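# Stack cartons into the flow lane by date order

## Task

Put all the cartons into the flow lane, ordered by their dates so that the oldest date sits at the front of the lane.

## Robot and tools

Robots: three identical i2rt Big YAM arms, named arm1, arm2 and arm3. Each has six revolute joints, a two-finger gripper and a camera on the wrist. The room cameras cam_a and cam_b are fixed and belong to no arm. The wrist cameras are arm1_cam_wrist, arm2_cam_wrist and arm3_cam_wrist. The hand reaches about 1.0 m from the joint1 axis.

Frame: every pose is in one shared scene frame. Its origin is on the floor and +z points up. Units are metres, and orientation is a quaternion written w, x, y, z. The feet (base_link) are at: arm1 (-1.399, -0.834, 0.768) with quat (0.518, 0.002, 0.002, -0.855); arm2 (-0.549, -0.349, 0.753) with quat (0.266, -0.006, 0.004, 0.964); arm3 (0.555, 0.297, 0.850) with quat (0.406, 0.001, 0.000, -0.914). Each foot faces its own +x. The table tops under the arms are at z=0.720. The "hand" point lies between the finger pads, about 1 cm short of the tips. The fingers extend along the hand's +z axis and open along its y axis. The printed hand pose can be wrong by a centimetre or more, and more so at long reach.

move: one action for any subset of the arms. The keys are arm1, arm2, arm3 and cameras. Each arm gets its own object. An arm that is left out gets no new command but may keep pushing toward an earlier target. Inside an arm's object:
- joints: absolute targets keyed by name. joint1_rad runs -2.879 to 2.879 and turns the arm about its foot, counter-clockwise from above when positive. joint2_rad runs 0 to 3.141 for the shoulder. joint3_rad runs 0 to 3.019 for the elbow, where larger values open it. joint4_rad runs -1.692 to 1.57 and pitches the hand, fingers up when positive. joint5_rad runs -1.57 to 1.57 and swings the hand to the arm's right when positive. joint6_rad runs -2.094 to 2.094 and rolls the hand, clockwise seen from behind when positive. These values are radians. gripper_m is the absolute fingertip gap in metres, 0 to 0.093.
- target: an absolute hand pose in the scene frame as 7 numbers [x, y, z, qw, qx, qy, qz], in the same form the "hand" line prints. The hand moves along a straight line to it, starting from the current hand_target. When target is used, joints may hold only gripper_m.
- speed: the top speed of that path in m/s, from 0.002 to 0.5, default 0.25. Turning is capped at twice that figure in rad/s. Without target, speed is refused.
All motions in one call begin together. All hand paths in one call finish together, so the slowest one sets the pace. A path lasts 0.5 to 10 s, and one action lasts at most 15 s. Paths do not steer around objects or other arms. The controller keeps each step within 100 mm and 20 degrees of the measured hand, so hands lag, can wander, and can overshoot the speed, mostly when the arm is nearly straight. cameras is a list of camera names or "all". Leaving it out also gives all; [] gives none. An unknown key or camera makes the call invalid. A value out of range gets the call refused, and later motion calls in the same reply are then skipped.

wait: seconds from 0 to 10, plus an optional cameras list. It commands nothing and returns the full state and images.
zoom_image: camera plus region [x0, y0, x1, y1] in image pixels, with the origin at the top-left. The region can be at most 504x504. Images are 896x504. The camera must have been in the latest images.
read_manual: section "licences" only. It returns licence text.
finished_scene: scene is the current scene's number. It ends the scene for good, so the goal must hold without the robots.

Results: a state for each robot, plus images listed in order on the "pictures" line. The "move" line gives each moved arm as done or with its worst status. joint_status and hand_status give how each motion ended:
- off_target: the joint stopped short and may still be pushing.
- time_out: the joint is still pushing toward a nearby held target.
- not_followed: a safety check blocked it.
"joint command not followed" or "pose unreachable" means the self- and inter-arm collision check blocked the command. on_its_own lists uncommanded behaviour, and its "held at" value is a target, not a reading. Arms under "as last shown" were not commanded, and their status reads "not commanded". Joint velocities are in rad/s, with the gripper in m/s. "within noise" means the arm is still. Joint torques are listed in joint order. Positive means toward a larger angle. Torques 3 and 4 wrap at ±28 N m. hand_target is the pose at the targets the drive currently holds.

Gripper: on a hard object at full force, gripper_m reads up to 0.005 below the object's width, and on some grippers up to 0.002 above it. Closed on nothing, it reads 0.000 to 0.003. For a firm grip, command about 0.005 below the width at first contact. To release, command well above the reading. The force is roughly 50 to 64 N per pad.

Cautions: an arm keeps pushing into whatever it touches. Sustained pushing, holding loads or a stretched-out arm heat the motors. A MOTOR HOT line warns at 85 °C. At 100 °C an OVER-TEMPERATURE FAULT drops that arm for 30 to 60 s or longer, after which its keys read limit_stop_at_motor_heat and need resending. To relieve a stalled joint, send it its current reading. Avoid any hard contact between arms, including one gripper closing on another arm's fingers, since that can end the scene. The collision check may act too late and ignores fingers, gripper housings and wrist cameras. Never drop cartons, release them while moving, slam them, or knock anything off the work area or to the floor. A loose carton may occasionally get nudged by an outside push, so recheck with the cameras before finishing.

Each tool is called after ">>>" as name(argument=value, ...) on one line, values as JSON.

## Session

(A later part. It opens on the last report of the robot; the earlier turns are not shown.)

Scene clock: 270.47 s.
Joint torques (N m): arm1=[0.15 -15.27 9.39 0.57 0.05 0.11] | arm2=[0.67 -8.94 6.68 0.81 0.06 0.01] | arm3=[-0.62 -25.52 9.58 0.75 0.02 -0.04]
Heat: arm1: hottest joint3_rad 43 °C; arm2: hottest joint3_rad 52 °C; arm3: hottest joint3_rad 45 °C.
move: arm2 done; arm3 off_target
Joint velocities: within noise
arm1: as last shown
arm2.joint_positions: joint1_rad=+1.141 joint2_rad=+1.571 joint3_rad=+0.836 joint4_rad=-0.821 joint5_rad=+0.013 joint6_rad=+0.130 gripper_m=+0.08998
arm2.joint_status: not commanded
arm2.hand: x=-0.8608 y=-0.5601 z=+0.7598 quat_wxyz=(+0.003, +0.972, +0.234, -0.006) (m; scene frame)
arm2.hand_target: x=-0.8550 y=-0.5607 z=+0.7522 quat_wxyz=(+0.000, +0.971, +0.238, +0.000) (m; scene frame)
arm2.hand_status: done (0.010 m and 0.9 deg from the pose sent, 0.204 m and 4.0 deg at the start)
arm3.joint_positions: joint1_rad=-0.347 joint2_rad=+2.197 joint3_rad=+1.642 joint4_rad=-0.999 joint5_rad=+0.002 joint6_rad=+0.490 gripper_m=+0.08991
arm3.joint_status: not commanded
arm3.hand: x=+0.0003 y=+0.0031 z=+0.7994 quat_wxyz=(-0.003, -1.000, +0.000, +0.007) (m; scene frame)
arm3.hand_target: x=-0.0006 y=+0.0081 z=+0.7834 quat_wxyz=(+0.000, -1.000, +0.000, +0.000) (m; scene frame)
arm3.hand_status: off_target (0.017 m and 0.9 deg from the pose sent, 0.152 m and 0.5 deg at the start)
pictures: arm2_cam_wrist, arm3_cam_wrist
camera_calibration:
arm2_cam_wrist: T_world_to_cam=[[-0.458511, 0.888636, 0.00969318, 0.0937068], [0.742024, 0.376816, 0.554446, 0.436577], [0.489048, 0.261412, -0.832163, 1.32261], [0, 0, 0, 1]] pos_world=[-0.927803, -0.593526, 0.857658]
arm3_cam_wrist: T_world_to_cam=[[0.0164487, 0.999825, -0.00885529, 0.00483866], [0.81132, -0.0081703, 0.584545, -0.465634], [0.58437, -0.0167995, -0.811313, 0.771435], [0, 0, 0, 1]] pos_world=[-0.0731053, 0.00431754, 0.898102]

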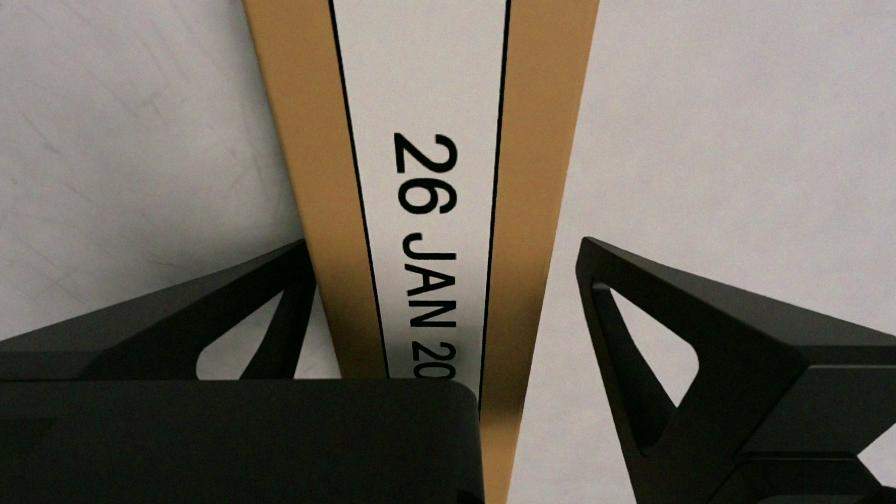

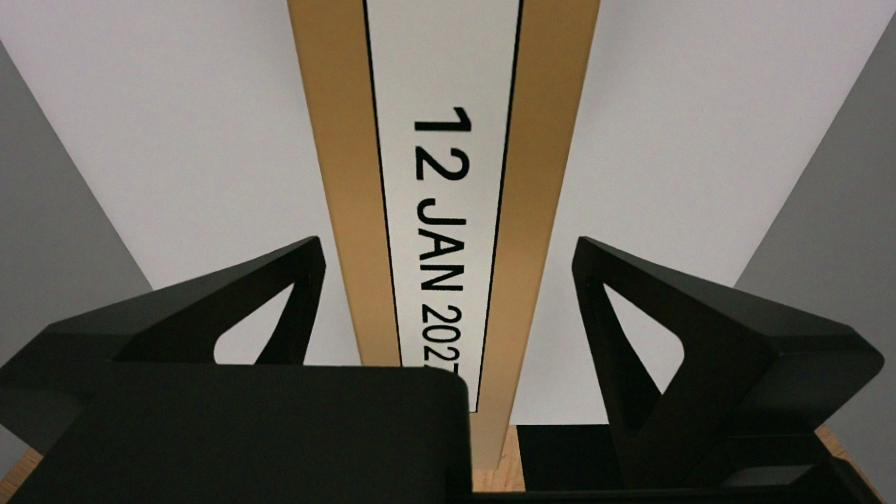

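>>> move(arm2={"joints": {"gripper_m": 0.05}}, arm3={"joints": {"gripper_m": 0.05}}, cameras=[])

>>> move(arm2={"target": [-0.861, -0.561, 0.97, 0, 0.9713, 0.2378, 0], "speed": 0.25}, arm3={"target": [0.0, -0.001, 0.965, 0, 1, 0, 0], "speed": 0.25}, cameras=[])

>>> move(arm2={"joints": {"joint1_rad": -1.55, "joint2_rad": 1.5, "joint3_rad": 1.42, "joint4_rad": -1.42, "joint5_rad": 0, "joint6_rad": 1.05}}, arm3={"target": [0.2, 0, 0.985, 0, 1, 0, 0], "speed": 0.25}, cameras=["arm2_cam_wrist", "arm3_cam_wrist"])

>>> move(arm2={"target": [-0.15, 0.0, 0.975, 0, 0, 1, 0], "speed": 0.22}, arm3={"joints": {"joint1_rad": 0.69, "joint2_rad": 2.09, "joint3_rad": 1.9, "joint4_rad": -1.365, "joint5_rad": 0, "joint6_rad": 1.525}}, cameras=["arm3_cam_wrist", "cam_b"])

Scene clock: 281.10 s.
Joint torques (N m): arm1=[0.21 -15.27 9.37 0.57 0.05 0.11] | arm2=[0.56 -8.88 6.69 0.76 0.09 0.01] | arm3=[-0.56 -25.52 9.55 0.72 0.1 -0.03]
Heat: arm1: hottest joint3_rad 43 °C; arm2: hottest joint3_rad 51 °C; arm3: hottest joint3_rad 45 °C.
move: arm2 off_target; arm3 off_target
Joint velocities: within noise
arm1.joint_positions: joint1_rad=+1.007 joint2_rad=+1.506 joint3_rad=+1.496 joint4_rad=-1.406 joint5_rad=+0.000 joint6_rad=-0.007 gripper_m=+0.08994
arm1.joint_status: not commanded
arm1.hand: x=-1.1561 y=-1.2550 z=+1.0321 quat_wxyz=(-0.067, -0.495, -0.866, +0.036) (m; scene frame)
arm1.hand_target: x=-1.1583 y=-1.2582 z=+1.0367 quat_wxyz=(-0.073, -0.501, -0.862, +0.040) (m; scene frame)
arm1.hand_status: not commanded
arm2.joint_positions: joint1_rad=+1.145 joint2_rad=+1.571 joint3_rad=+0.836 joint4_rad=-0.820 joint5_rad=+0.012 joint6_rad=+0.130 gripper_m=+0.06061
arm2.joint_status: gripper_m off_target (ended at +0.06064, target +0.05000)
arm2.hand: x=-0.8603 y=-0.5614 z=+0.7598 quat_wxyz=(+0.004, +0.972, +0.235, -0.006) (m; scene frame)
arm2.hand_target: x=-0.8549 y=-0.5608 z=+0.7522 quat_wxyz=(+0.000, +0.971, +0.238, +0.000) (m; scene frame)
arm2.hand_status: not commanded
arm3.joint_positions: joint1_rad=-0.347 joint2_rad=+2.197 joint3_rad=+1.642 joint4_rad=-0.998 joint5_rad=+0.000 joint6_rad=+0.490 gripper_m=+0.05819
arm3.joint_status: gripper_m off_target (ended at +0.05822, target +0.05000)
arm3.hand: x=+0.0002 y=+0.0027 z=+0.7994 quat_wxyz=(-0.004, -1.000, +0.000, +0.007) (m; scene frame)
arm3.hand_target: x=-0.0006 y=+0.0081 z=+0.7834 quat_wxyz=(+0.000, -1.000, +0.000, +0.000) (m; scene frame)
arm3.hand_status: not commanded
pictures: none
No camera images: "cameras" was empty.

Scene clock: 282.87 s.
Joint torques (N m): arm1=[0.21 -15.33 9.39 0.57 0.05 0.11] | arm2=[0.56 -8.76 15.88 -0.32 0.05 0.01] | arm3=[0.56 -27.58 15.54 -0.03 0.09 0.12]
Heat: arm1: hottest joint3_rad 43 °C; arm2: hottest joint3_rad 51 °C; arm3: hottest joint3_rad 45 °C.
move: arm2 off_target; arm3 off_target
Joint velocities: within noise
arm1: as last shown
arm2.joint_positions: joint1_rad=+1.145 joint2_rad=+1.327 joint3_rad=+1.111 joint4_rad=-1.423 joint5_rad=+0.013 joint6_rad=+0.130 gripper_m=+0.06061
arm2.joint_status: not commanded
arm2.hand: x=-0.8419 y=-0.5454 z=+0.9399 quat_wxyz=(-0.012, +0.971, +0.236, +0.033) (m; scene frame)
arm2.hand_target: x=-0.8592 y=-0.5598 z=+0.9700 quat_wxyz=(+0.000, +0.971, +0.238, +0.000) (m; scene frame)
arm2.hand_status: off_target (0.039 m and 4.0 deg from the pose sent, 0.210 m and 0.9 deg at the start)
arm3.joint_positions: joint1_rad=-0.347 joint2_rad=+2.042 joint3_rad=+1.785 joint4_rad=-1.359 joint5_rad=+0.000 joint6_rad=+0.489 gripper_m=+0.05819
arm3.joint_status: not commanded
arm3.hand: x=+0.0135 y=+0.0100 z=+0.9431 quat_wxyz=(+0.011, -1.000, +0.000, -0.021) (m; scene frame)
arm3.hand_target: x=+0.0011 y=-0.0005 z=+0.9653 quat_wxyz=(+0.000, -1.000, +0.000, +0.000) (m; scene frame)
arm3.hand_status: off_target (0.028 m and 2.7 deg from the pose sent, 0.166 m and 0.9 deg at the start)
pictures: none
No camera images: "cameras" was empty.

Scene clock: 285.30 s.
Joint torques (N m): arm1=[0.09 -15.33 9.37 0.58 0.05 0.11] | arm2=[0.09 -14.21 14.27 -0.16 0.02 0.08] | arm3=[0.62 -20.89 10.97 0.58 0.2 0.15]
Heat: arm1: hottest joint3_rad 43 °C; arm2: hottest joint3_rad 52 °C; arm3: hottest joint3_rad 45 °C.
move: arm2 done; arm3 off_target
Joint velocities: within noise
arm1: as last shown
arm2.joint_positions: joint1_rad=-1.553 joint2_rad=+1.524 joint3_rad=+1.363 joint4_rad=-1.411 joint5_rad=+0.001 joint6_rad=+1.041 gripper_m=+0.06066
arm2.joint_status: all done
arm2.hand: x=-0.3265 y=+0.0419 z=+0.9551 quat_wxyz=(-0.005, +0.004, -1.000, +0.007) (m; scene frame)
arm2.hand_target: x=-0.3220 y=+0.0538 z=+0.9879 quat_wxyz=(-0.022, +0.001, -0.999, -0.025) (m; scene frame)
arm2.hand_status: not commanded
arm3.joint_positions: joint1_rad=-0.143 joint2_rad=+1.623 joint3_rad=+1.258 joint4_rad=-1.244 joint5_rad=-0.002 joint6_rad=+0.691 gripper_m=+0.05819
arm3.joint_status: not commanded
arm3.hand: x=+0.2029 y=+0.0055 z=+0.9724 quat_wxyz=(+0.012, -1.000, -0.001, -0.016) (m; scene frame)
arm3.hand_target: x=+0.2001 y=+0.0002 z=+0.9851 quat_wxyz=(+0.000, -1.000, +0.000, +0.000) (m; scene frame)
arm3.hand_status: off_target (0.014 m and 2.3 deg from the pose sent, 0.191 m and 2.7 deg at the start)
pictures: arm2_cam_wrist, arm3_cam_wrist
camera_calibration:
arm2_cam_wrist: T_world_to_cam=[[0.0131376, -0.999552, 0.0268971, 0.0185384], [-0.830004, 0.00409922, 0.557742, -0.79586], [-0.557603, -0.0296521, -0.829578, 0.734449], [0, 0, 0, 1]] pos_world=[-0.25128, 0.0435705, 1.05267]
arm3_cam_wrist: T_world_to_cam=[[0.0127585, 0.999698, 0.0210169, -0.0276463], [0.783235, -0.0230576, 0.621298, -0.761098], [0.621595, 0.00853433, -0.783293, 0.758517], [0, 0, 0, 1]] pos_world=[0.124981, 0.00361542, 1.06759]

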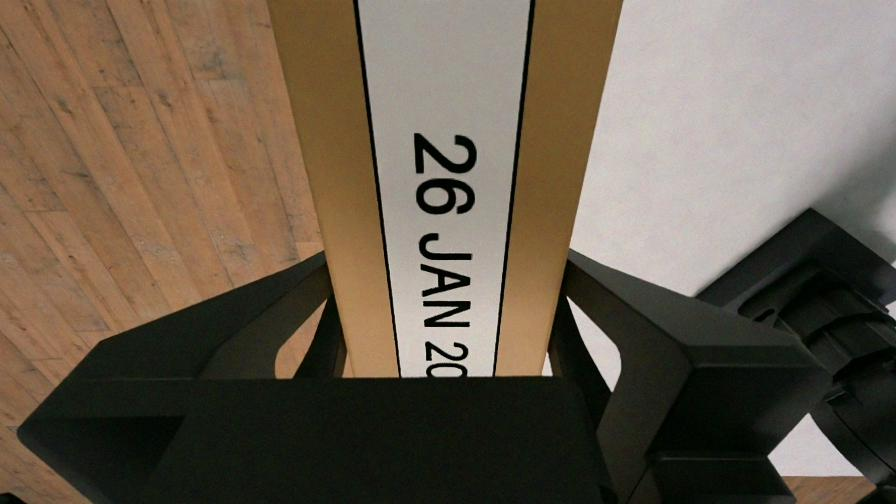

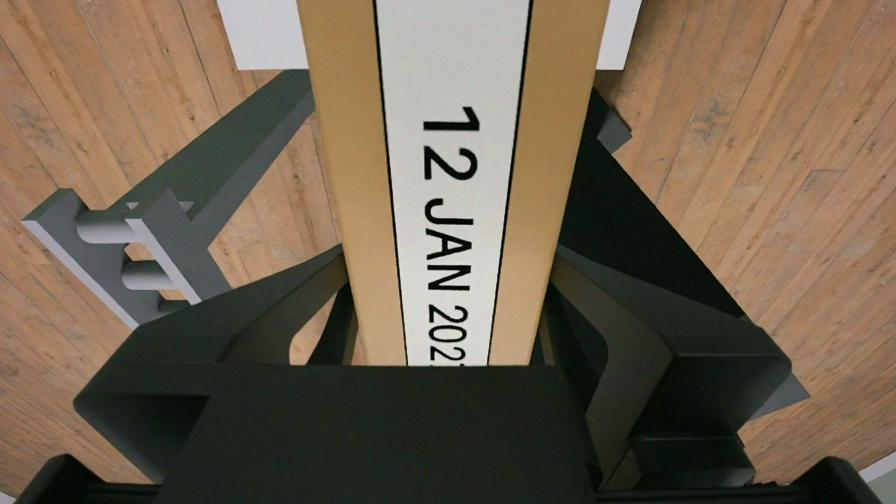

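Scene clock: 287.37 s.
Joint torques (N m): arm1=[0.15 -15.33 9.37 0.54 0.05 0.11] | arm2=[-0.15 -15.09 16.25 -0.34 -0.05 -0.12] | arm3=[0.44 -30.27 15.16 -0.21 0.14 0.16]
Heat: arm1: hottest joint3_rad 43 °C; arm2: hottest joint3_rad 53 °C; arm3: hottest joint3_rad 45 °C.
move: arm2 off_target; arm3 done
Joint velocities: within noise
arm1: as last shown
arm2.joint_positions: joint1_rad=-1.894 joint2_rad=+1.720 joint3_rad=+1.568 joint4_rad=-1.489 joint5_rad=-0.012 joint6_rad=+0.720 gripper_m=+0.06066
arm2.joint_status: not commanded
arm2.hand: x=-0.1677 y=-0.0168 z=+0.9445 quat_wxyz=(+0.026, -0.006, -0.999, +0.024) (m; scene frame)
arm2.hand_target: x=-0.1519 y=-0.0017 z=+0.9752 quat_wxyz=(-0.001, +0.000, -1.000, +0.000) (m; scene frame)
arm2.hand_status: off_target (0.039 m and 4.2 deg from the pose sent, 0.182 m and 1.1 deg at the start)
arm3.joint_positions: joint1_rad=+0.685 joint2_rad=+2.111 joint3_rad=+1.849 joint4_rad=-1.354 joint5_rad=-0.001 joint6_rad=+1.516 gripper_m=+0.05819
arm3.joint_status: all done
arm3.hand: x=+0.5228 y=-0.3344 z=+0.9258 quat_wxyz=(+0.023, -1.000, -0.003, -0.003) (m; scene frame)
arm3.hand_target: x=+0.5252 y=-0.3496 z=+0.9575 quat_wxyz=(-0.008, -1.000, -0.001, -0.001) (m; scene frame)
arm3.hand_status: not commanded
pictures: arm3_cam_wrist, cam_b
camera_calibration:
arm3_cam_wrist: T_world_to_cam=[[0.010668, 0.999029, 0.0427457, 0.289752], [0.80016, -0.034166, 0.598813, -0.982252], [0.599692, 0.0278152, -0.799747, 0.559255], [0, 0, 0, 1]] pos_world=[0.447487, -0.338586, 1.02306]

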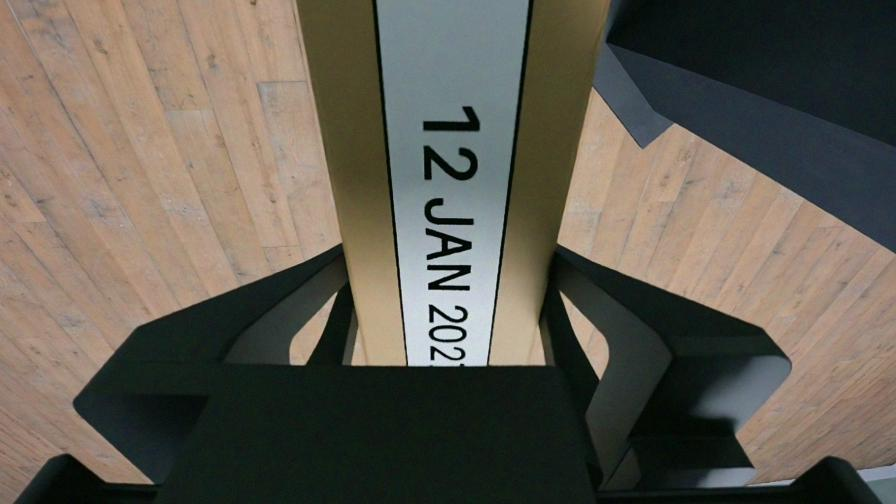

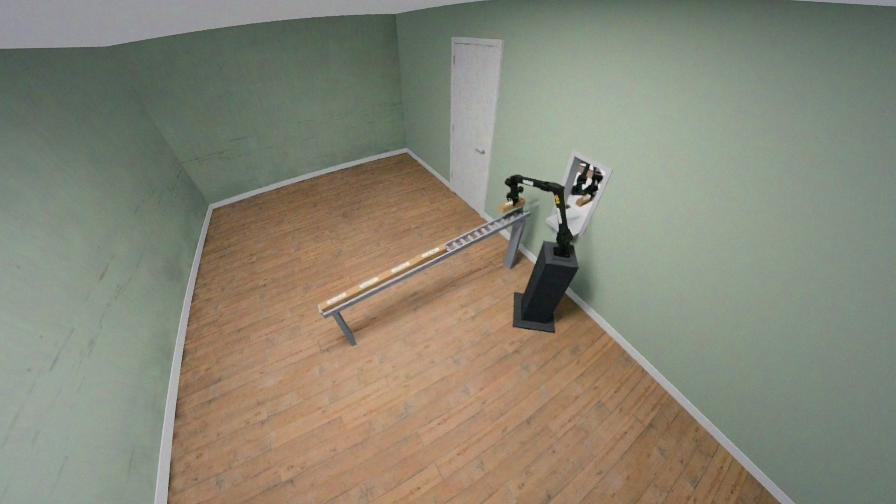

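>>> move(arm2={"target": [0.016, 0.003, 0.828, 0, 0, 1, 0], "speed": 0.2}, arm3={"target": [0.523, -0.336, 0.822, 0, 0.99939, 0, -0.0349], "speed": 0.2}, cameras=[])

>>> move(arm2={"target": [0.012, 0.002, 0.800, 0, 0, 1, 0], "speed": 0.1}, arm3={"target": [0.523, -0.337, 0.804, 0, 0.99939, 0, -0.0349], "speed": 0.1}, cameras=["arm3_cam_wrist"])

>>> move(arm2={"target": [0.008, 0.002, 0.779, 0, 0, 1, 0], "speed": 0.06}, arm3={"target": [0.523, -0.337, 0.793, 0, 0.99939, 0, -0.0349], "speed": 0.06}, cameras=["arm2_cam_wrist", "arm3_cam_wrist"])

Scene clock: 294.77 s.
Joint torques (N m): arm1=[0.15 -15.27 9.37 0.57 0.05 0.11] | arm2=[-0.67 -21.25 15.6 -0.36 -0.06 -0.12] | arm3=[1.03 -28.4 10.48 0.5 0.29 0.15]
Heat: arm1: hottest joint3_rad 43 °C; arm2: hottest joint3_rad 56 °C; arm3: hottest joint3_rad 46 °C.
move: arm2 off_target; arm3 off_target
Joint velocities: within noise
arm1: as last shown
arm2.joint_positions: joint1_rad=-2.043 joint2_rad=+2.165 joint3_rad=+1.863 joint4_rad=-1.338 joint5_rad=-0.012 joint6_rad=+0.564 gripper_m=+0.06066
arm2.joint_status: not commanded
arm2.hand: x=-0.0096 y=-0.0089 z=+0.8012 quat_wxyz=(+0.028, -0.003, -0.999, +0.019) (m; scene frame)
arm2.hand_target: x=+0.0140 y=+0.0016 z=+0.8290 quat_wxyz=(-0.001, +0.000, -1.000, +0.000) (m; scene frame)
arm2.hand_status: off_target (0.039 m and 3.9 deg from the pose sent, 0.218 m and 4.2 deg at the start)
arm3.joint_positions: joint1_rad=+0.694 joint2_rad=+2.193 joint3_rad=+1.684 joint4_rad=-1.081 joint5_rad=+0.067 joint6_rad=+1.532 gripper_m=+0.05819
arm3.joint_status: not commanded
arm3.hand: x=+0.5171 y=-0.3280 z=+0.8169 quat_wxyz=(+0.011, -0.999, +0.001, +0.032) (m; scene frame)
arm3.hand_target: x=+0.5231 y=-0.3359 z=+0.8222 quat_wxyz=(+0.000, -0.999, +0.000, +0.035) (m; scene frame)
arm3.hand_status: off_target (0.011 m and 1.3 deg from the pose sent, 0.104 m and 5.0 deg at the start)
pictures: none
No camera images: "cameras" was empty.

Scene clock: 295.93 s.
Joint torques (N m): arm1=[0.09 -15.38 9.36 0.57 0.05 0.11] | arm2=[-0.5 -21.36 11.82 0.55 -0.08 -0.09] | arm3=[0.97 -27.81 9.96 0.59 0.27 0.14]
Heat: arm1: hottest joint3_rad 43 °C; arm2: hottest joint3_rad 56 °C; arm3: hottest joint3_rad 46 °C.
move: arm2 off_target; arm3 done
Joint velocities: within noise
arm1: as last shown
arm2.joint_positions: joint1_rad=-2.043 joint2_rad=+2.180 joint3_rad=+1.863 joint4_rad=-1.290 joint5_rad=-0.012 joint6_rad=+0.564 gripper_m=+0.06066
arm2.joint_status: not commanded
arm2.hand: x=-0.0004 y=-0.0034 z=+0.7913 quat_wxyz=(+0.014, -0.003, -1.000, +0.010) (m; scene frame)
arm2.hand_target: x=+0.0117 y=+0.0017 z=+0.8002 quat_wxyz=(+0.000, +0.000, -1.000, +0.000) (m; scene frame)
arm2.hand_status: off_target (0.016 m and 2.0 deg from the pose sent, 0.024 m and 3.9 deg at the start)
arm3.joint_positions: joint1_rad=+0.694 joint2_rad=+2.211 joint3_rad=+1.684 joint4_rad=-1.051 joint5_rad=+0.069 joint6_rad=+1.533 gripper_m=+0.05819
arm3.joint_status: not commanded
arm3.hand: x=+0.5167 y=-0.3326 z=+0.8059 quat_wxyz=(+0.005, -0.999, +0.001, +0.033) (m; scene frame)
arm3.hand_target: x=+0.5230 y=-0.3370 z=+0.8042 quat_wxyz=(+0.000, -0.999, +0.000, +0.035) (m; scene frame)
arm3.hand_status: done (0.008 m and 0.6 deg from the pose sent, 0.017 m and 1.3 deg at the start)
pictures: arm3_cam_wrist
camera_calibration:
arm3_cam_wrist: T_world_to_cam=[[0.018223, 0.999817, 0.00587985, 0.319211], [0.840772, -0.0185062, 0.541073, -0.874808], [0.541083, -0.00491637, -0.840955, 0.519499], [0, 0, 0, 1]] pos_world=[0.448605, -0.332788, 0.908334]

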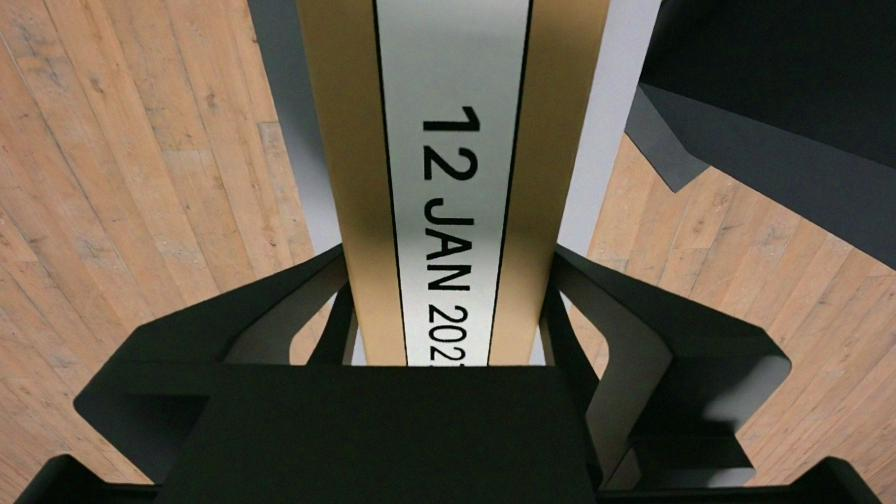

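Scene clock: 296.93 s.
Joint torques (N m): arm1=[0.15 -15.33 9.37 0.58 0.05 0.11] | arm2=[-0.26 -20.84 8.87 0.68 -0.09 -0.07] | arm3=[1.03 -26.58 9.77 0.77 0.2 0.1]
Heat: arm1: hottest joint3_rad 43 °C; arm2: hottest joint3_rad 56 °C; arm3: hottest joint3_rad 46 °C.
move: arm2 done; arm3 off_target
Joint velocities: within noise
arm1: as last shown
arm2.joint_positions: joint1_rad=-2.043 joint2_rad=+2.187 joint3_rad=+1.863 joint4_rad=-1.242 joint5_rad=-0.012 joint6_rad=+0.564 gripper_m=+0.06066
arm2.joint_status: not commanded
arm2.hand: x=+0.0089 y=+0.0024 z=+0.7868 quat_wxyz=(-0.003, -0.003, -1.000, +0.000) (m; scene frame)
arm2.hand_target: x=+0.0080 y=+0.0019 z=+0.7791 quat_wxyz=(+0.000, +0.000, -1.000, +0.000) (m; scene frame)
arm2.hand_status: done (0.008 m and 0.5 deg from the pose sent, 0.016 m and 2.0 deg at the start)
arm3.joint_positions: joint1_rad=+0.694 joint2_rad=+2.212 joint3_rad=+1.680 joint4_rad=-1.034 joint5_rad=+0.071 joint6_rad=+1.538 gripper_m=+0.05819
arm3.joint_status: not commanded
arm3.hand: x=+0.5162 y=-0.3348 z=+0.8042 quat_wxyz=(-0.001, -0.999, +0.004, +0.035) (m; scene frame)
arm3.hand_target: x=+0.5229 y=-0.3367 z=+0.7931 quat_wxyz=(+0.000, -0.999, +0.000, +0.035) (m; scene frame)
arm3.hand_status: off_target (0.013 m and 0.5 deg from the pose sent, 0.015 m and 0.6 deg at the start)
pictures: arm2_cam_wrist, arm3_cam_wrist
camera_calibration:
arm2_cam_wrist: T_world_to_cam=[[-0.000405324, -0.999925, 0.0122403, -0.009199], [-0.828442, 0.00719124, 0.560029, -0.425239], [-0.560075, -0.00991336, -0.828382, 0.779716], [0, 0, 0, 1]] pos_world=[0.0844102, 0.0015893, 0.884163]
arm3_cam_wrist: T_world_to_cam=[[0.0236429, 0.999701, -0.00623709, 0.328349], [0.842207, -0.0165559, 0.538901, -0.871859], [0.538636, -0.0179941, -0.842346, 0.51633], [0, 0, 0, 1]] pos_world=[0.448408, -0.333394, 0.906822]

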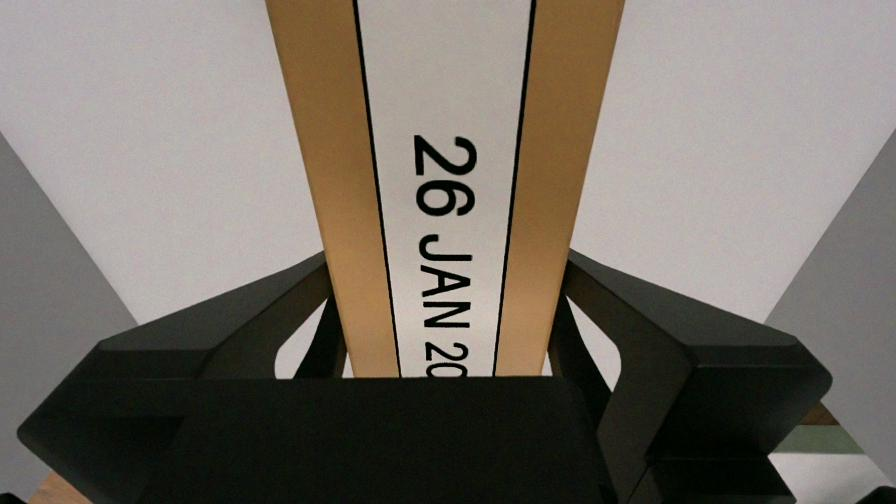

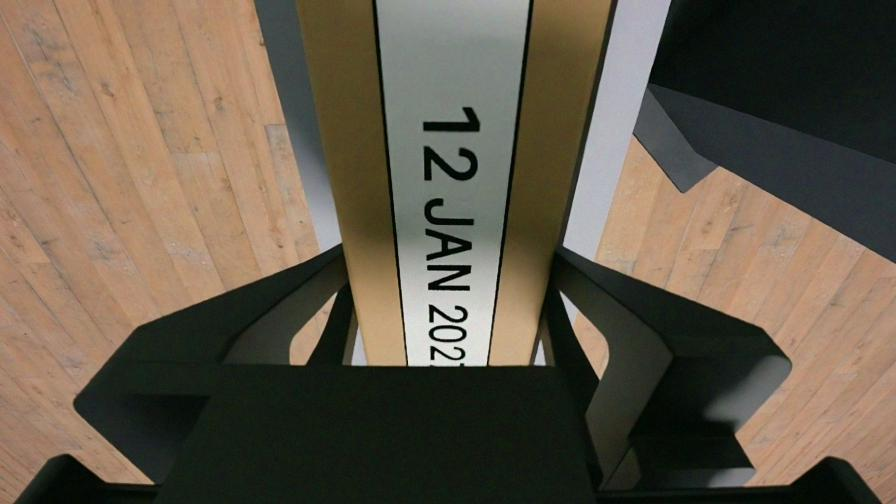

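>>> move(arm2={"target": [0.0085, 0.002, 0.782, 0, 0, 1, 0], "speed": 0.05, "joints": {"gripper_m": 0.09}}, arm3={"target": [0.523, -0.335, 0.800, 0, 0.99939, 0, -0.0349], "speed": 0.06, "joints": {"gripper_m": 0.085}}, cameras=[])

>>> move(arm2={"target": [-0.10, 0.0, 0.94, 0, 0, 1, 0], "speed": 0.25}, arm3={"target": [0.523, -0.333, 0.95, 0, 1, 0, 0], "speed": 0.25}, cameras=["arm3_cam_wrist"])

>>> move(arm2={"joints": {"joint1_rad": -1.0, "joint2_rad": 1.35, "joint3_rad": 1.2, "joint4_rad": -1.36, "joint5_rad": 0, "joint6_rad": 0.3}}, arm3={"joints": {"joint1_rad": -0.065, "joint2_rad": 1.548, "joint3_rad": 1.115, "joint4_rad": -1.125, "joint5_rad": 0, "joint6_rad": 0.771, "gripper_m": 0.09}}, cameras=[])

>>> move(arm3={"target": [-0.018, -0.004, 0.93, 0, 1, 0, 0], "speed": 0.25}, cameras=["arm3_cam_wrist"])

Scene clock: 305.77 s.
Joint torques (N m): arm1=[0.15 -15.33 9.36 0.55 0.06 0.11] | arm2=[-0.26 -21.48 9.18 0.38 -0.05 -0.07] | arm3=[0.91 -27.93 9.35 0.38 0.2 0.09]
Heat: arm1: hottest joint3_rad 43 °C; arm2: hottest joint3_rad 54 °C; arm3: hottest joint3_rad 46 °C.
move: arm2 done; arm3 done
Joint velocities: within noise
arm1: as last shown
arm2.joint_positions: joint1_rad=-2.043 joint2_rad=+2.186 joint3_rad=+1.863 joint4_rad=-1.242 joint5_rad=-0.013 joint6_rad=+0.564 gripper_m=+0.08994
arm2.joint_status: all done
arm2.hand: x=+0.0089 y=+0.0027 z=+0.7873 quat_wxyz=(-0.003, -0.003, -1.000, -0.001) (m; scene frame)
arm2.hand_target: x=+0.0085 y=+0.0020 z=+0.7821 quat_wxyz=(+0.000, +0.000, -1.000, +0.000) (m; scene frame)
arm2.hand_status: done (0.005 m and 0.5 deg from the pose sent, 0.005 m and 0.5 deg at the start)
arm3.joint_positions: joint1_rad=+0.694 joint2_rad=+2.212 joint3_rad=+1.680 joint4_rad=-1.032 joint5_rad=+0.071 joint6_rad=+1.538 gripper_m=+0.08494
arm3.joint_status: all done
arm3.hand: x=+0.5162 y=-0.3351 z=+0.8041 quat_wxyz=(-0.002, -0.999, +0.004, +0.035) (m; scene frame)
arm3.hand_target: x=+0.5229 y=-0.3349 z=+0.8000 quat_wxyz=(+0.000, -0.999, +0.000, +0.035) (m; scene frame)
arm3.hand_status: done (0.008 m and 0.5 deg from the pose sent, 0.008 m and 0.5 deg at the start)
pictures: none
No camera images: "cameras" was empty.

Scene clock: 307.40 s.
Joint torques (N m): arm1=[0.21 -15.38 9.37 0.57 0.05 0.11] | arm2=[0.09 -16.26 8.5 -0.01 -0.04 0.09] | arm3=[-0.56 -25.93 14.05 -0.06 0 -0.03]
Heat: arm1: hottest joint3_rad 43 °C; arm2: hottest joint3_rad 54 °C; arm3: hottest joint3_rad 46 °C.
move: arm2 off_target; arm3 off_target
Joint velocities: within noise
arm1.joint_positions: joint1_rad=+1.007 joint2_rad=+1.506 joint3_rad=+1.496 joint4_rad=-1.406 joint5_rad=+0.000 joint6_rad=-0.007 gripper_m=+0.08994
arm1.joint_status: not commanded
arm1.hand: x=-1.1561 y=-1.2550 z=+1.0321 quat_wxyz=(-0.067, -0.495, -0.866, +0.036) (m; scene frame)
arm1.hand_target: x=-1.1583 y=-1.2582 z=+1.0367 quat_wxyz=(-0.073, -0.501, -0.862, +0.040) (m; scene frame)
arm1.hand_status: not commanded
arm2.joint_positions: joint1_rad=-1.953 joint2_rad=+1.832 joint3_rad=+1.746 joint4_rad=-1.447 joint5_rad=-0.013 joint6_rad=+0.641 gripper_m=+0.08994
arm2.joint_status: not commanded
arm2.hand: x=-0.0936 y=+0.0021 z=+0.9536 quat_wxyz=(-0.016, +0.004, -1.000, -0.011) (m; scene frame)
arm2.hand_target: x=-0.1001 y=-0.0001 z=+0.9403 quat_wxyz=(+0.000, +0.000, -1.000, +0.000) (m; scene frame)
arm2.hand_status: off_target (0.015 m and 2.2 deg from the pose sent, 0.188 m and 0.5 deg at the start)
arm3.joint_positions: joint1_rad=+0.694 joint2_rad=+2.043 joint3_rad=+1.788 joint4_rad=-1.329 joint5_rad=+0.005 joint6_rad=+1.531 gripper_m=+0.08494
arm3.joint_status: not commanded
arm3.hand: x=+0.5278 y=-0.3229 z=+0.9446 quat_wxyz=(+0.007, -1.000, +0.001, +0.001) (m; scene frame)
arm3.hand_target: x=+0.5229 y=-0.3327 z=+0.9500 quat_wxyz=(+0.000, -1.000, +0.000, +0.000) (m; scene frame)
arm3.hand_status: off_target (0.012 m and 0.8 deg from the pose sent, 0.146 m and 4.0 deg at the start)
pictures: arm3_cam_wrist
camera_calibration:
arm3_cam_wrist: T_world_to_cam=[[0.0168638, 0.999798, 0.0109091, 0.304506], [0.804522, -0.0200468, 0.593585, -0.989921], [0.593684, -0.00123348, -0.804697, 0.56947], [0, 0, 0, 1]] pos_world=[0.453192, -0.323587, 1.04253]

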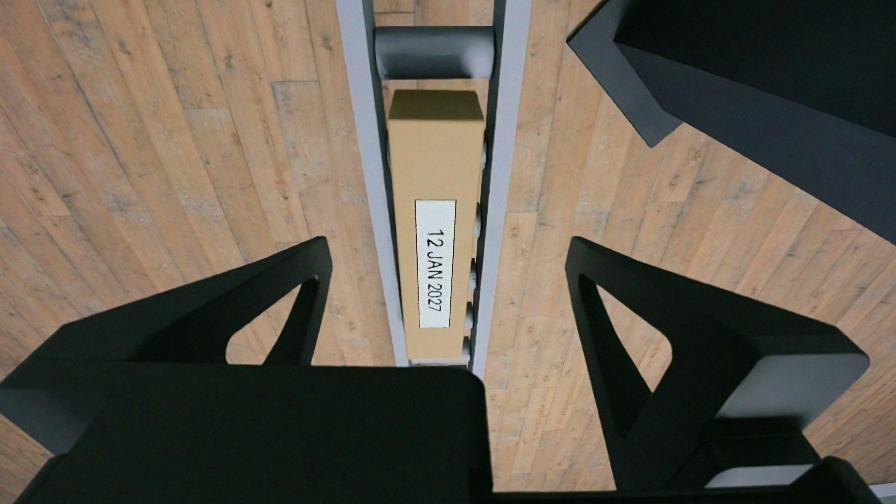

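Scene clock: 309.00 s.
Joint torques (N m): arm1=[0.21 -15.33 9.39 0.57 0.05 0.11] | arm2=[0.32 -8.59 8.65 0.75 0.08 -0.12] | arm3=[-0.85 -16.03 10.47 0.64 0.01 -0.03]
Heat: arm1: hottest joint3_rad 43 °C; arm2: hottest joint3_rad 54 °C; arm3: hottest joint3_rad 46 °C.
move: arm2 done; arm3 done
Joint velocities: within noise
arm1: as last shown
arm2.joint_positions: joint1_rad=-1.005 joint2_rad=+1.343 joint3_rad=+1.217 joint4_rad=-1.367 joint5_rad=-0.002 joint6_rad=+0.310 gripper_m=+0.08996
arm2.joint_status: all done
arm2.hand: x=-0.5610 y=+0.0540 z=+0.9699 quat_wxyz=(-0.022, +0.600, -0.800, -0.025) (m; scene frame)
arm2.hand_target: x=-0.5626 y=+0.0509 z=+0.9607 quat_wxyz=(-0.018, +0.606, -0.795, -0.017) (m; scene frame)
arm2.hand_status: not commanded
arm3.joint_positions: joint1_rad=-0.054 joint2_rad=+1.539 joint3_rad=+1.111 joint4_rad=-1.132 joint5_rad=+0.003 joint6_rad=+0.780 gripper_m=+0.08991
arm3.joint_status: all done
arm3.hand: x=+0.2505 y=-0.0034 z=+0.9561 quat_wxyz=(-0.003, -1.000, -0.001, +0.004) (m; scene frame)
arm3.hand_target: x=+0.2451 y=-0.0026 z=+0.9539 quat_wxyz=(-0.004, -1.000, +0.000, +0.004) (m; scene frame)
arm3.hand_status: not commanded
pictures: none
No camera images: "cameras" was empty.

Scene clock: 311.10 s.
Joint torques (N m): arm1=[0.15 -15.33 9.37 0.57 0.05 0.11] | arm2=[0.26 -8.82 8.65 0.75 0.07 -0.11] | arm3=[-0.21 -25.05 14.68 0.01 0.03 -0.02]
Heat: arm1: hottest joint3_rad 43 °C; arm2: hottest joint3_rad 54 °C; arm3: hottest joint3_rad 46 °C.
move: arm3 off_target
Joint velocities: within noise
arm1, arm2: as last shown
arm3.joint_positions: joint1_rad=-0.350 joint2_rad=+2.079 joint3_rad=+1.823 joint4_rad=-1.312 joint5_rad=+0.002 joint6_rad=+0.495 gripper_m=+0.08991
arm3.joint_status: not commanded
arm3.hand: x=-0.0078 y=+0.0009 z=+0.9345 quat_wxyz=(+0.001, -1.000, +0.004, +0.001) (m; scene frame)
arm3.hand_target: x=-0.0176 y=-0.0038 z=+0.9301 quat_wxyz=(+0.000, -1.000, +0.000, +0.001) (m; scene frame)
arm3.hand_status: off_target (0.012 m and 0.5 deg from the pose sent, 0.270 m and 0.5 deg at the start)
pictures: arm3_cam_wrist
camera_calibration:
arm3_cam_wrist: T_world_to_cam=[[0.0237864, 0.999716, -0.0015785, 0.001685], [0.803793, -0.0181859, 0.594631, -0.547582], [0.594433, -0.0154129, -0.803997, 0.879], [0, 0, 0, 1]] pos_world=[-0.0824036, 0.00190516, 1.03233]

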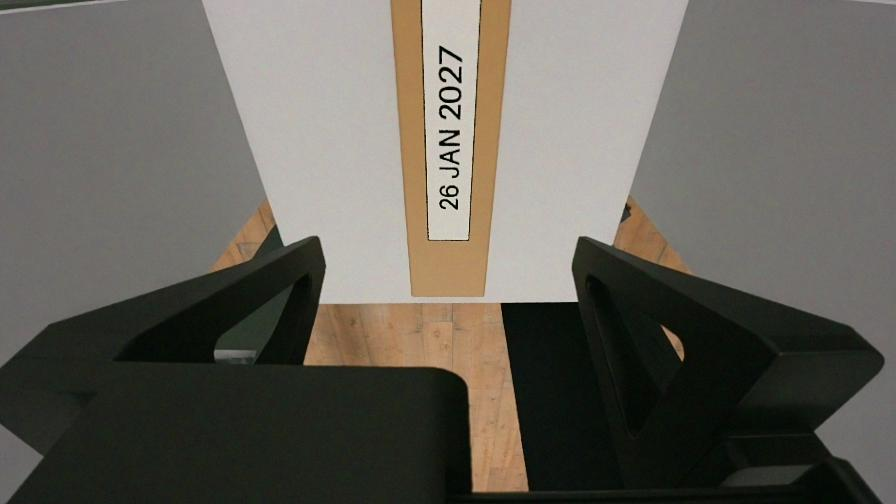

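>>> move(arm3={"target": [-0.004, -0.002, 0.783, 0, 1, 0, 0], "speed": 0.22}, cameras=["arm3_cam_wrist"])

>>> move(arm3={"joints": {"gripper_m": 0.05}}, cameras=[])

>>> move(arm3={"target": [-0.003, -0.002, 0.965, 0, 1, 0, 0], "speed": 0.25}, cameras=["arm3_cam_wrist"])

>>> move(arm3={"target": [0.2, 0, 0.985, 0, 1, 0, 0], "speed": 0.25}, cameras=[])

>>> move(arm3={"joints": {"joint1_rad": 0.69, "joint2_rad": 2.09, "joint3_rad": 1.9, "joint4_rad": -1.365, "joint5_rad": 0, "joint6_rad": 1.525}}, cameras=["arm3_cam_wrist", "cam_b"])

>>> move(arm3={"target": [0.523, -0.336, 0.822, 0, 0.99939, 0, -0.0349], "speed": 0.2}, cameras=["arm3_cam_wrist"])

Scene clock: 316.53 s.
Joint torques (N m): arm1=[0.15 -15.33 9.37 0.58 0.05 0.11] | arm2=[0.32 -8.7 8.66 0.76 0.08 -0.12] | arm3=[0.5 -26.7 10.56 0.69 0.03 0.03]
Heat: arm1: hottest joint3_rad 43 °C; arm2: hottest joint3_rad 53 °C; arm3: hottest joint3_rad 45 °C.
move: arm3 done
Joint velocities: within noise
arm1, arm2: as last shown
arm3.joint_positions: joint1_rad=-0.350 joint2_rad=+2.224 joint3_rad=+1.663 joint4_rad=-1.014 joint5_rad=+0.002 joint6_rad=+0.494 gripper_m=+0.08991
arm3.joint_status: not commanded
arm3.hand: x=-0.0011 y=+0.0044 z=+0.7896 quat_wxyz=(+0.002, -1.000, +0.004, -0.002) (m; scene frame)
arm3.hand_target: x=-0.0037 y=-0.0019 z=+0.7830 quat_wxyz=(+0.000, -1.000, +0.000, +0.000) (m; scene frame)
arm3.hand_status: done (0.010 m and 0.6 deg from the pose sent, 0.151 m and 0.5 deg at the start)
pictures: arm3_cam_wrist
camera_calibration:
arm3_cam_wrist: T_world_to_cam=[[0.023332, 0.999727, 0.00156468, -0.00471131], [0.800336, -0.0196164, 0.599231, -0.47037], [0.599098, -0.012729, -0.800575, 0.755918], [0, 0, 0, 1]] pos_world=[-0.0763052, 0.00510514, 0.887036]

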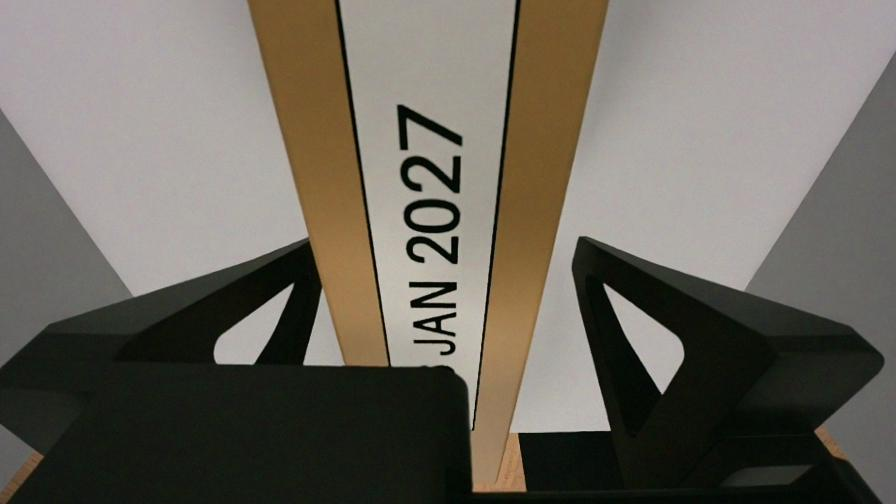

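Scene clock: 317.13 s.
Joint torques (N m): arm1=[0.15 -15.33 9.37 0.55 0.05 0.11] | arm2=[0.26 -8.76 8.65 0.75 0.07 -0.12] | arm3=[0.56 -26.81 10.55 0.66 0.11 0.05]
Heat: arm1: hottest joint3_rad 43 °C; arm2: hottest joint3_rad 53 °C; arm3: hottest joint3_rad 45 °C.
move: arm3 off_target
Joint velocities: within noise
arm1, arm2: as last shown
arm3.joint_positions: joint1_rad=-0.349 joint2_rad=+2.224 joint3_rad=+1.663 joint4_rad=-1.012 joint5_rad=+0.000 joint6_rad=+0.494 gripper_m=+0.05825
arm3.joint_status: gripper_m off_target (ended at +0.05828, target +0.05000)
arm3.hand: x=-0.0011 y=+0.0034 z=+0.7896 quat_wxyz=(+0.001, -1.000, +0.003, -0.002) (m; scene frame)
arm3.hand_target: x=-0.0038 y=-0.0018 z=+0.7830 quat_wxyz=(+0.000, -1.000, +0.000, +0.000) (m; scene frame)
arm3.hand_status: not commanded
pictures: none
No camera images: "cameras" was empty.

Scene clock: 318.80 s.
Joint torques (N m): arm1=[0.21 -15.38 9.37 0.57 0.06 0.11] | arm2=[0.32 -8.76 8.66 0.73 0.08 -0.12] | arm3=[0.62 -27.81 15.8 -0.1 0.09 0.05]
Heat: arm1: hottest joint3_rad 43 °C; arm2: hottest joint3_rad 53 °C; arm3: hottest joint3_rad 45 °C.
move: arm3 off_target
Joint velocities: within noise
arm1, arm2: as last shown
arm3.joint_positions: joint1_rad=-0.349 joint2_rad=+2.051 joint3_rad=+1.795 joint4_rad=-1.364 joint5_rad=+0.000 joint6_rad=+0.494 gripper_m=+0.05825
arm3.joint_status: not commanded
arm3.hand: x=+0.0112 y=+0.0101 z=+0.9418 quat_wxyz=(+0.012, -1.000, +0.003, -0.023) (m; scene frame)
arm3.hand_target: x=-0.0018 y=-0.0013 z=+0.9653 quat_wxyz=(+0.000, -1.000, +0.000, +0.000) (m; scene frame)
arm3.hand_status: off_target (0.030 m and 2.9 deg from the pose sent, 0.175 m and 0.4 deg at the start; pose on its path clipped on 8 of 50 steps)
pictures: arm3_cam_wrist
camera_calibration:
arm3_cam_wrist: T_world_to_cam=[[0.0217614, 0.999524, 0.0218908, -0.0300983], [0.775387, -0.0306955, 0.63074, -0.600517], [0.631111, 0.00324805, -0.775686, 0.846451], [0, 0, 0, 1]] pos_world=[-0.0679169, 0.00890149, 1.03601]

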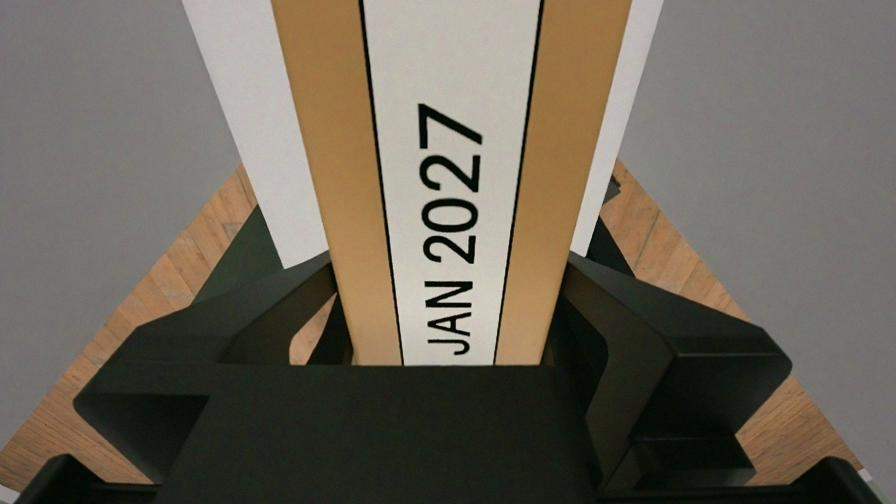

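Scene clock: 320.57 s.
Joint torques (N m): arm1=[0.09 -15.27 9.36 0.55 0.05 0.11] | arm2=[0.26 -8.76 8.65 0.73 0.08 -0.12] | arm3=[0.62 -21.13 11.1 0.62 0.19 0.15]
Heat: arm1: hottest joint3_rad 43 °C; arm2: hottest joint3_rad 53 °C; arm3: hottest joint3_rad 45 °C.
move: arm3 off_target
Joint velocities: within noise
arm1, arm2: as last shown
arm3.joint_positions: joint1_rad=-0.143 joint2_rad=+1.627 joint3_rad=+1.256 joint4_rad=-1.244 joint5_rad=-0.002 joint6_rad=+0.690 gripper_m=+0.05825
arm3.joint_status: not commanded
arm3.hand: x=+0.2035 y=+0.0059 z=+0.9702 quat_wxyz=(+0.013, -1.000, -0.002, -0.019) (m; scene frame)
arm3.hand_target: x=+0.2002 y=+0.0002 z=+0.9849 quat_wxyz=(+0.000, -1.000, +0.000, +0.000) (m; scene frame)
arm3.hand_status: off_target (0.016 m and 2.6 deg from the pose sent, 0.194 m and 2.9 deg at the start)
pictures: none
No camera images: "cameras" was empty.

Scene clock: 322.63 s.
Joint torques (N m): arm1=[0.21 -15.33 9.37 0.59 0.05 0.11] | arm2=[0.26 -8.82 8.66 0.75 0.08 -0.12] | arm3=[0.73 -30.68 15.27 -0.2 0.15 0.18]
Heat: arm1: hottest joint3_rad 43 °C; arm2: hottest joint3_rad 52 °C; arm3: hottest joint3_rad 46 °C.
move: arm3 done
Joint velocities: within noise
arm1, arm2: as last shown
arm3.joint_positions: joint1_rad=+0.684 joint2_rad=+2.114 joint3_rad=+1.847 joint4_rad=-1.354 joint5_rad=+0.000 joint6_rad=+1.516 gripper_m=+0.05826
arm3.joint_status: all done
arm3.hand: x=+0.5223 y=-0.3334 z=+0.9229 quat_wxyz=(+0.025, -1.000, -0.002, -0.003) (m; scene frame)
arm3.hand_target: x=+0.5250 y=-0.3497 z=+0.9577 quat_wxyz=(-0.008, -1.000, -0.001, -0.001) (m; scene frame)
arm3.hand_status: not commanded
pictures: arm3_cam_wrist, cam_b
camera_calibration:
arm3_cam_wrist: T_world_to_cam=[[0.0114169, 0.998758, 0.0484966, 0.283091], [0.800207, -0.0382088, 0.598506, -0.981176], [0.599616, 0.0319742, -0.799649, 0.558564], [0, 0, 0, 1]] pos_world=[0.446987, -0.338089, 1.02017]

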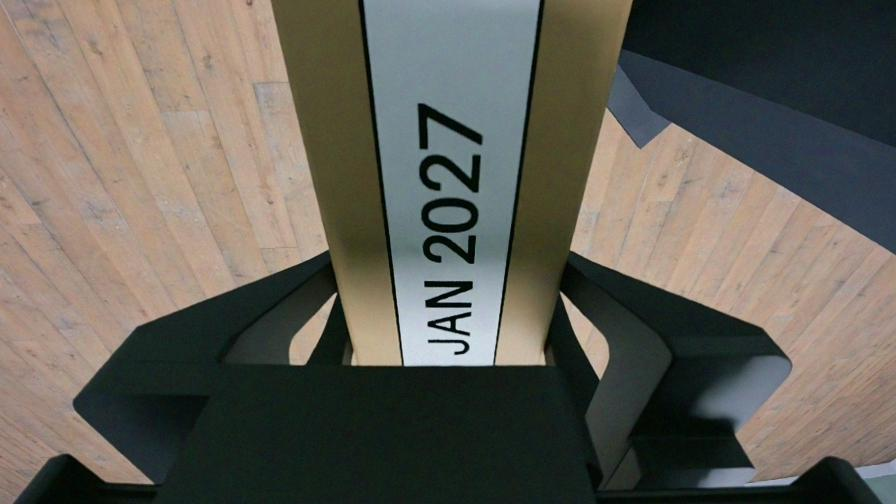

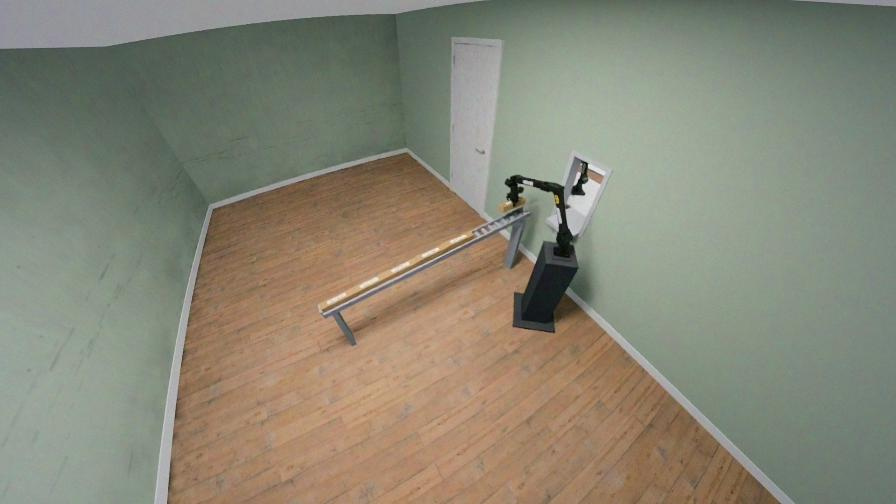

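Scene clock: 324.20 s.
Joint torques (N m): arm1=[0.21 -15.27 9.37 0.57 0.05 0.11] | arm2=[0.26 -8.76 8.68 0.75 0.08 -0.12] | arm3=[0.91 -29.74 10.81 0.47 0.32 0.15]
Heat: arm1: hottest joint3_rad 43 °C; arm2: hottest joint3_rad 52 °C; arm3: hottest joint3_rad 45 °C.
move: arm3 off_target
Joint velocities: within noise
arm1.joint_positions: joint1_rad=+1.007 joint2_rad=+1.506 joint3_rad=+1.496 joint4_rad=-1.406 joint5_rad=+0.000 joint6_rad=-0.007 gripper_m=+0.08994
arm1.joint_status: not commanded
arm1.hand: x=-1.1561 y=-1.2550 z=+1.0321 quat_wxyz=(-0.067, -0.495, -0.866, +0.036) (m; scene frame)
arm1.hand_target: x=-1.1583 y=-1.2582 z=+1.0367 quat_wxyz=(-0.073, -0.501, -0.862, +0.040) (m; scene frame)
arm1.hand_status: not commanded
arm2: as last shown
arm3.joint_positions: joint1_rad=+0.695 joint2_rad=+2.206 joint3_rad=+1.678 joint4_rad=-1.080 joint5_rad=+0.067 joint6_rad=+1.532 gripper_m=+0.05826
arm3.joint_status: not commanded
arm3.hand: x=+0.5180 y=-0.3237 z=+0.8073 quat_wxyz=(+0.020, -0.999, +0.000, +0.032) (m; scene frame)
arm3.hand_target: x=+0.5230 y=-0.3356 z=+0.8221 quat_wxyz=(+0.000, -0.999, +0.000, +0.035) (m; scene frame)
arm3.hand_status: off_target (0.020 m and 2.3 deg from the pose sent, 0.101 m and 5.2 deg at the start)
pictures: arm3_cam_wrist
camera_calibration:
arm3_cam_wrist: T_world_to_cam=[[0.016663, 0.999216, 0.0359196, 0.286671], [0.839567, -0.0334924, 0.542224, -0.881609], [0.543001, 0.0211218, -0.839466, 0.526314], [0, 0, 0, 1]] pos_world=[0.449603, -0.32709, 0.909555]

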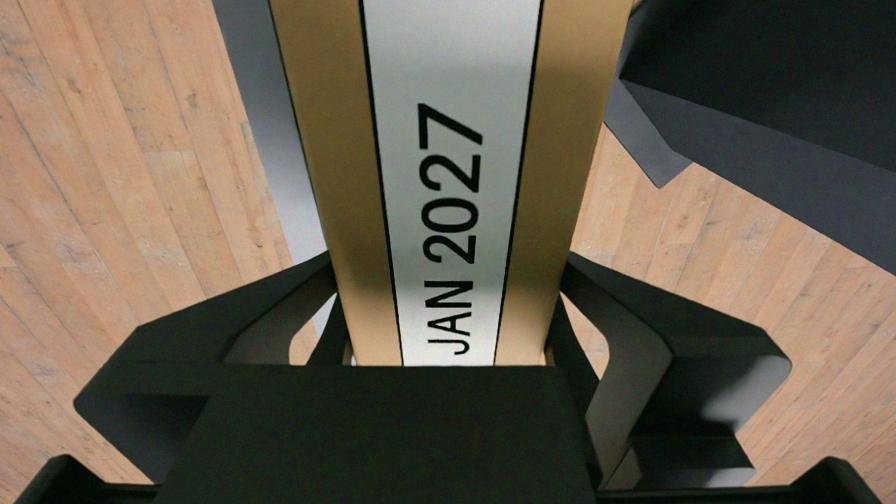

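>>> move(arm3={"target": [0.523, -0.339, 0.806, 0, 0.99939, 0, -0.0349], "speed": 0.1}, cameras=["arm3_cam_wrist"])

Scene clock: 330.37 s.
Joint torques (N m): arm1=[0.15 -15.33 9.36 0.55 0.05 0.11] | arm2=[0.26 -8.7 8.66 0.73 0.08 -0.12] | arm3=[1.03 -28.34 11.18 0.57 0.31 0.15]
Heat: arm1: hottest joint3_rad 43 °C; arm2: hottest joint3_rad 52 °C; arm3: hottest joint3_rad 45 °C.
move: arm3 off_target
Joint velocities: within noise
arm1: as last shown
arm2.joint_positions: joint1_rad=-1.005 joint2_rad=+1.343 joint3_rad=+1.217 joint4_rad=-1.367 joint5_rad=-0.002 joint6_rad=+0.310 gripper_m=+0.08996
arm2.joint_status: not commanded
arm2.hand: x=-0.5610 y=+0.0540 z=+0.9699 quat_wxyz=(-0.022, +0.600, -0.800, -0.025) (m; scene frame)
arm2.hand_target: x=-0.5626 y=+0.0509 z=+0.9607 quat_wxyz=(-0.018, +0.606, -0.795, -0.017) (m; scene frame)
arm2.hand_status: not commanded
arm3.joint_positions: joint1_rad=+0.695 joint2_rad=+2.215 joint3_rad=+1.678 joint4_rad=-1.057 joint5_rad=+0.067 joint6_rad=+1.532 gripper_m=+0.05826
arm3.joint_status: not commanded
arm3.hand: x=+0.5178 y=-0.3276 z=+0.8019 quat_wxyz=(+0.013, -0.999, +0.000, +0.032) (m; scene frame)
arm3.hand_target: x=+0.5231 y=-0.3387 z=+0.8062 quat_wxyz=(+0.000, -0.999, +0.000, +0.035) (m; scene frame)
arm3.hand_status: off_target (0.013 m and 1.5 deg from the pose sent, 0.016 m and 2.3 deg at the start)
pictures: arm3_cam_wrist
camera_calibration:
arm3_cam_wrist: T_world_to_cam=[[0.0166908, 0.999614, 0.022209, 0.301978], [0.839822, -0.0260698, 0.542236, -0.876358], [0.542605, 0.00960128, -0.839933, 0.518684], [0, 0, 0, 1]] pos_world=[0.449503, -0.329688, 0.904146]

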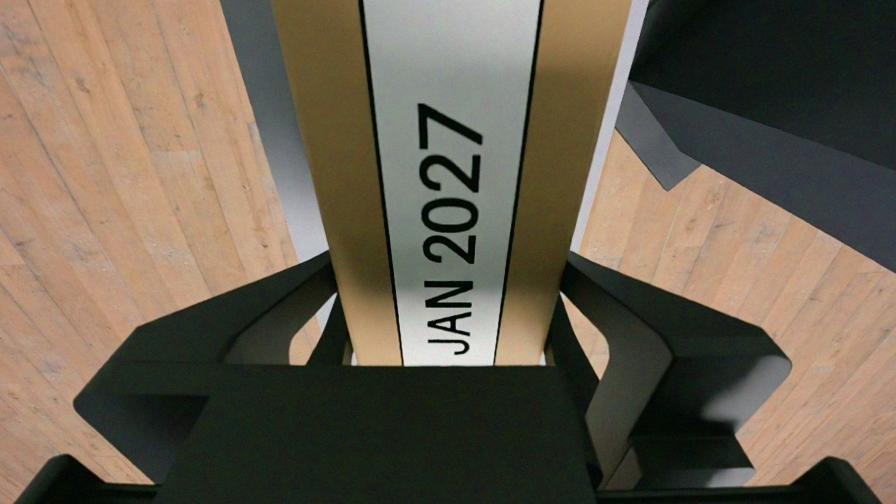

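>>> move(arm3={"target": [0.523, -0.345, 0.805, 0, 0.99939, 0, -0.0349], "speed": 0.1}, cameras=["arm3_cam_wrist"])

Scene clock: 333.97 s.
Joint torques (N m): arm1=[0.15 -15.33 9.36 0.58 0.05 0.11] | arm2=[0.32 -8.7 8.66 0.75 0.08 -0.12] | arm3=[0.79 -27.99 13.22 0.18 0.23 0.17]
Heat: arm1: hottest joint3_rad 44 °C; arm2: hottest joint3_rad 51 °C; arm3: hottest joint3_rad 45 °C.
move: arm3 off_target
Joint velocities: within noise
arm1, arm2: as last shown
arm3.joint_positions: joint1_rad=+0.695 joint2_rad=+2.228 joint3_rad=+1.678 joint4_rad=-1.057 joint5_rad=+0.069 joint6_rad=+1.533 gripper_m=+0.05826
arm3.joint_status: not commanded
arm3.hand: x=+0.5178 y=-0.3254 z=+0.7941 quat_wxyz=(+0.019, -0.999, +0.000, +0.033) (m; scene frame)
arm3.hand_target: x=+0.5233 y=-0.3441 z=+0.8053 quat_wxyz=(+0.000, -0.999, +0.000, +0.035) (m; scene frame)
arm3.hand_status: off_target (0.023 m and 2.2 deg from the pose sent, 0.018 m and 1.5 deg at the start)
pictures: arm3_cam_wrist
camera_calibration:
arm3_cam_wrist: T_world_to_cam=[[0.0170665, 0.999249, 0.0347969, 0.289575], [0.840601, -0.0331835, 0.540637, -0.873584], [0.541385, 0.0200235, -0.840536, 0.516618], [0, 0, 0, 1]] pos_world=[0.449704, -0.32869, 0.896452]

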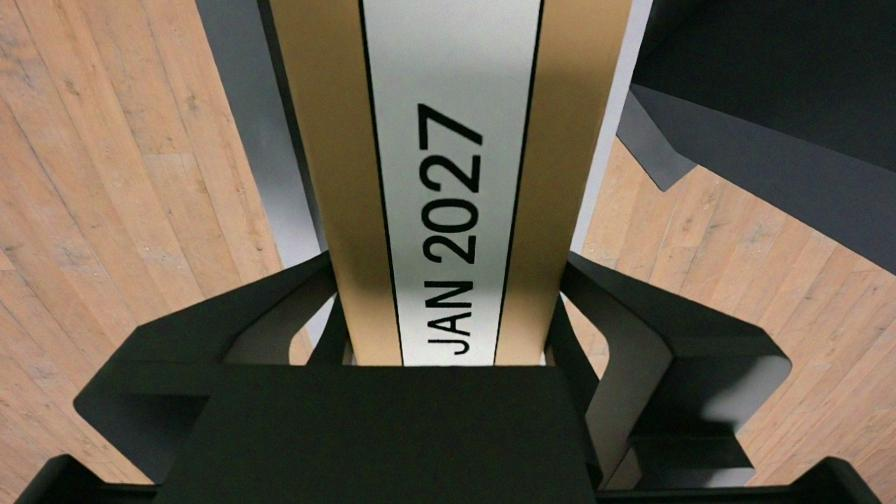

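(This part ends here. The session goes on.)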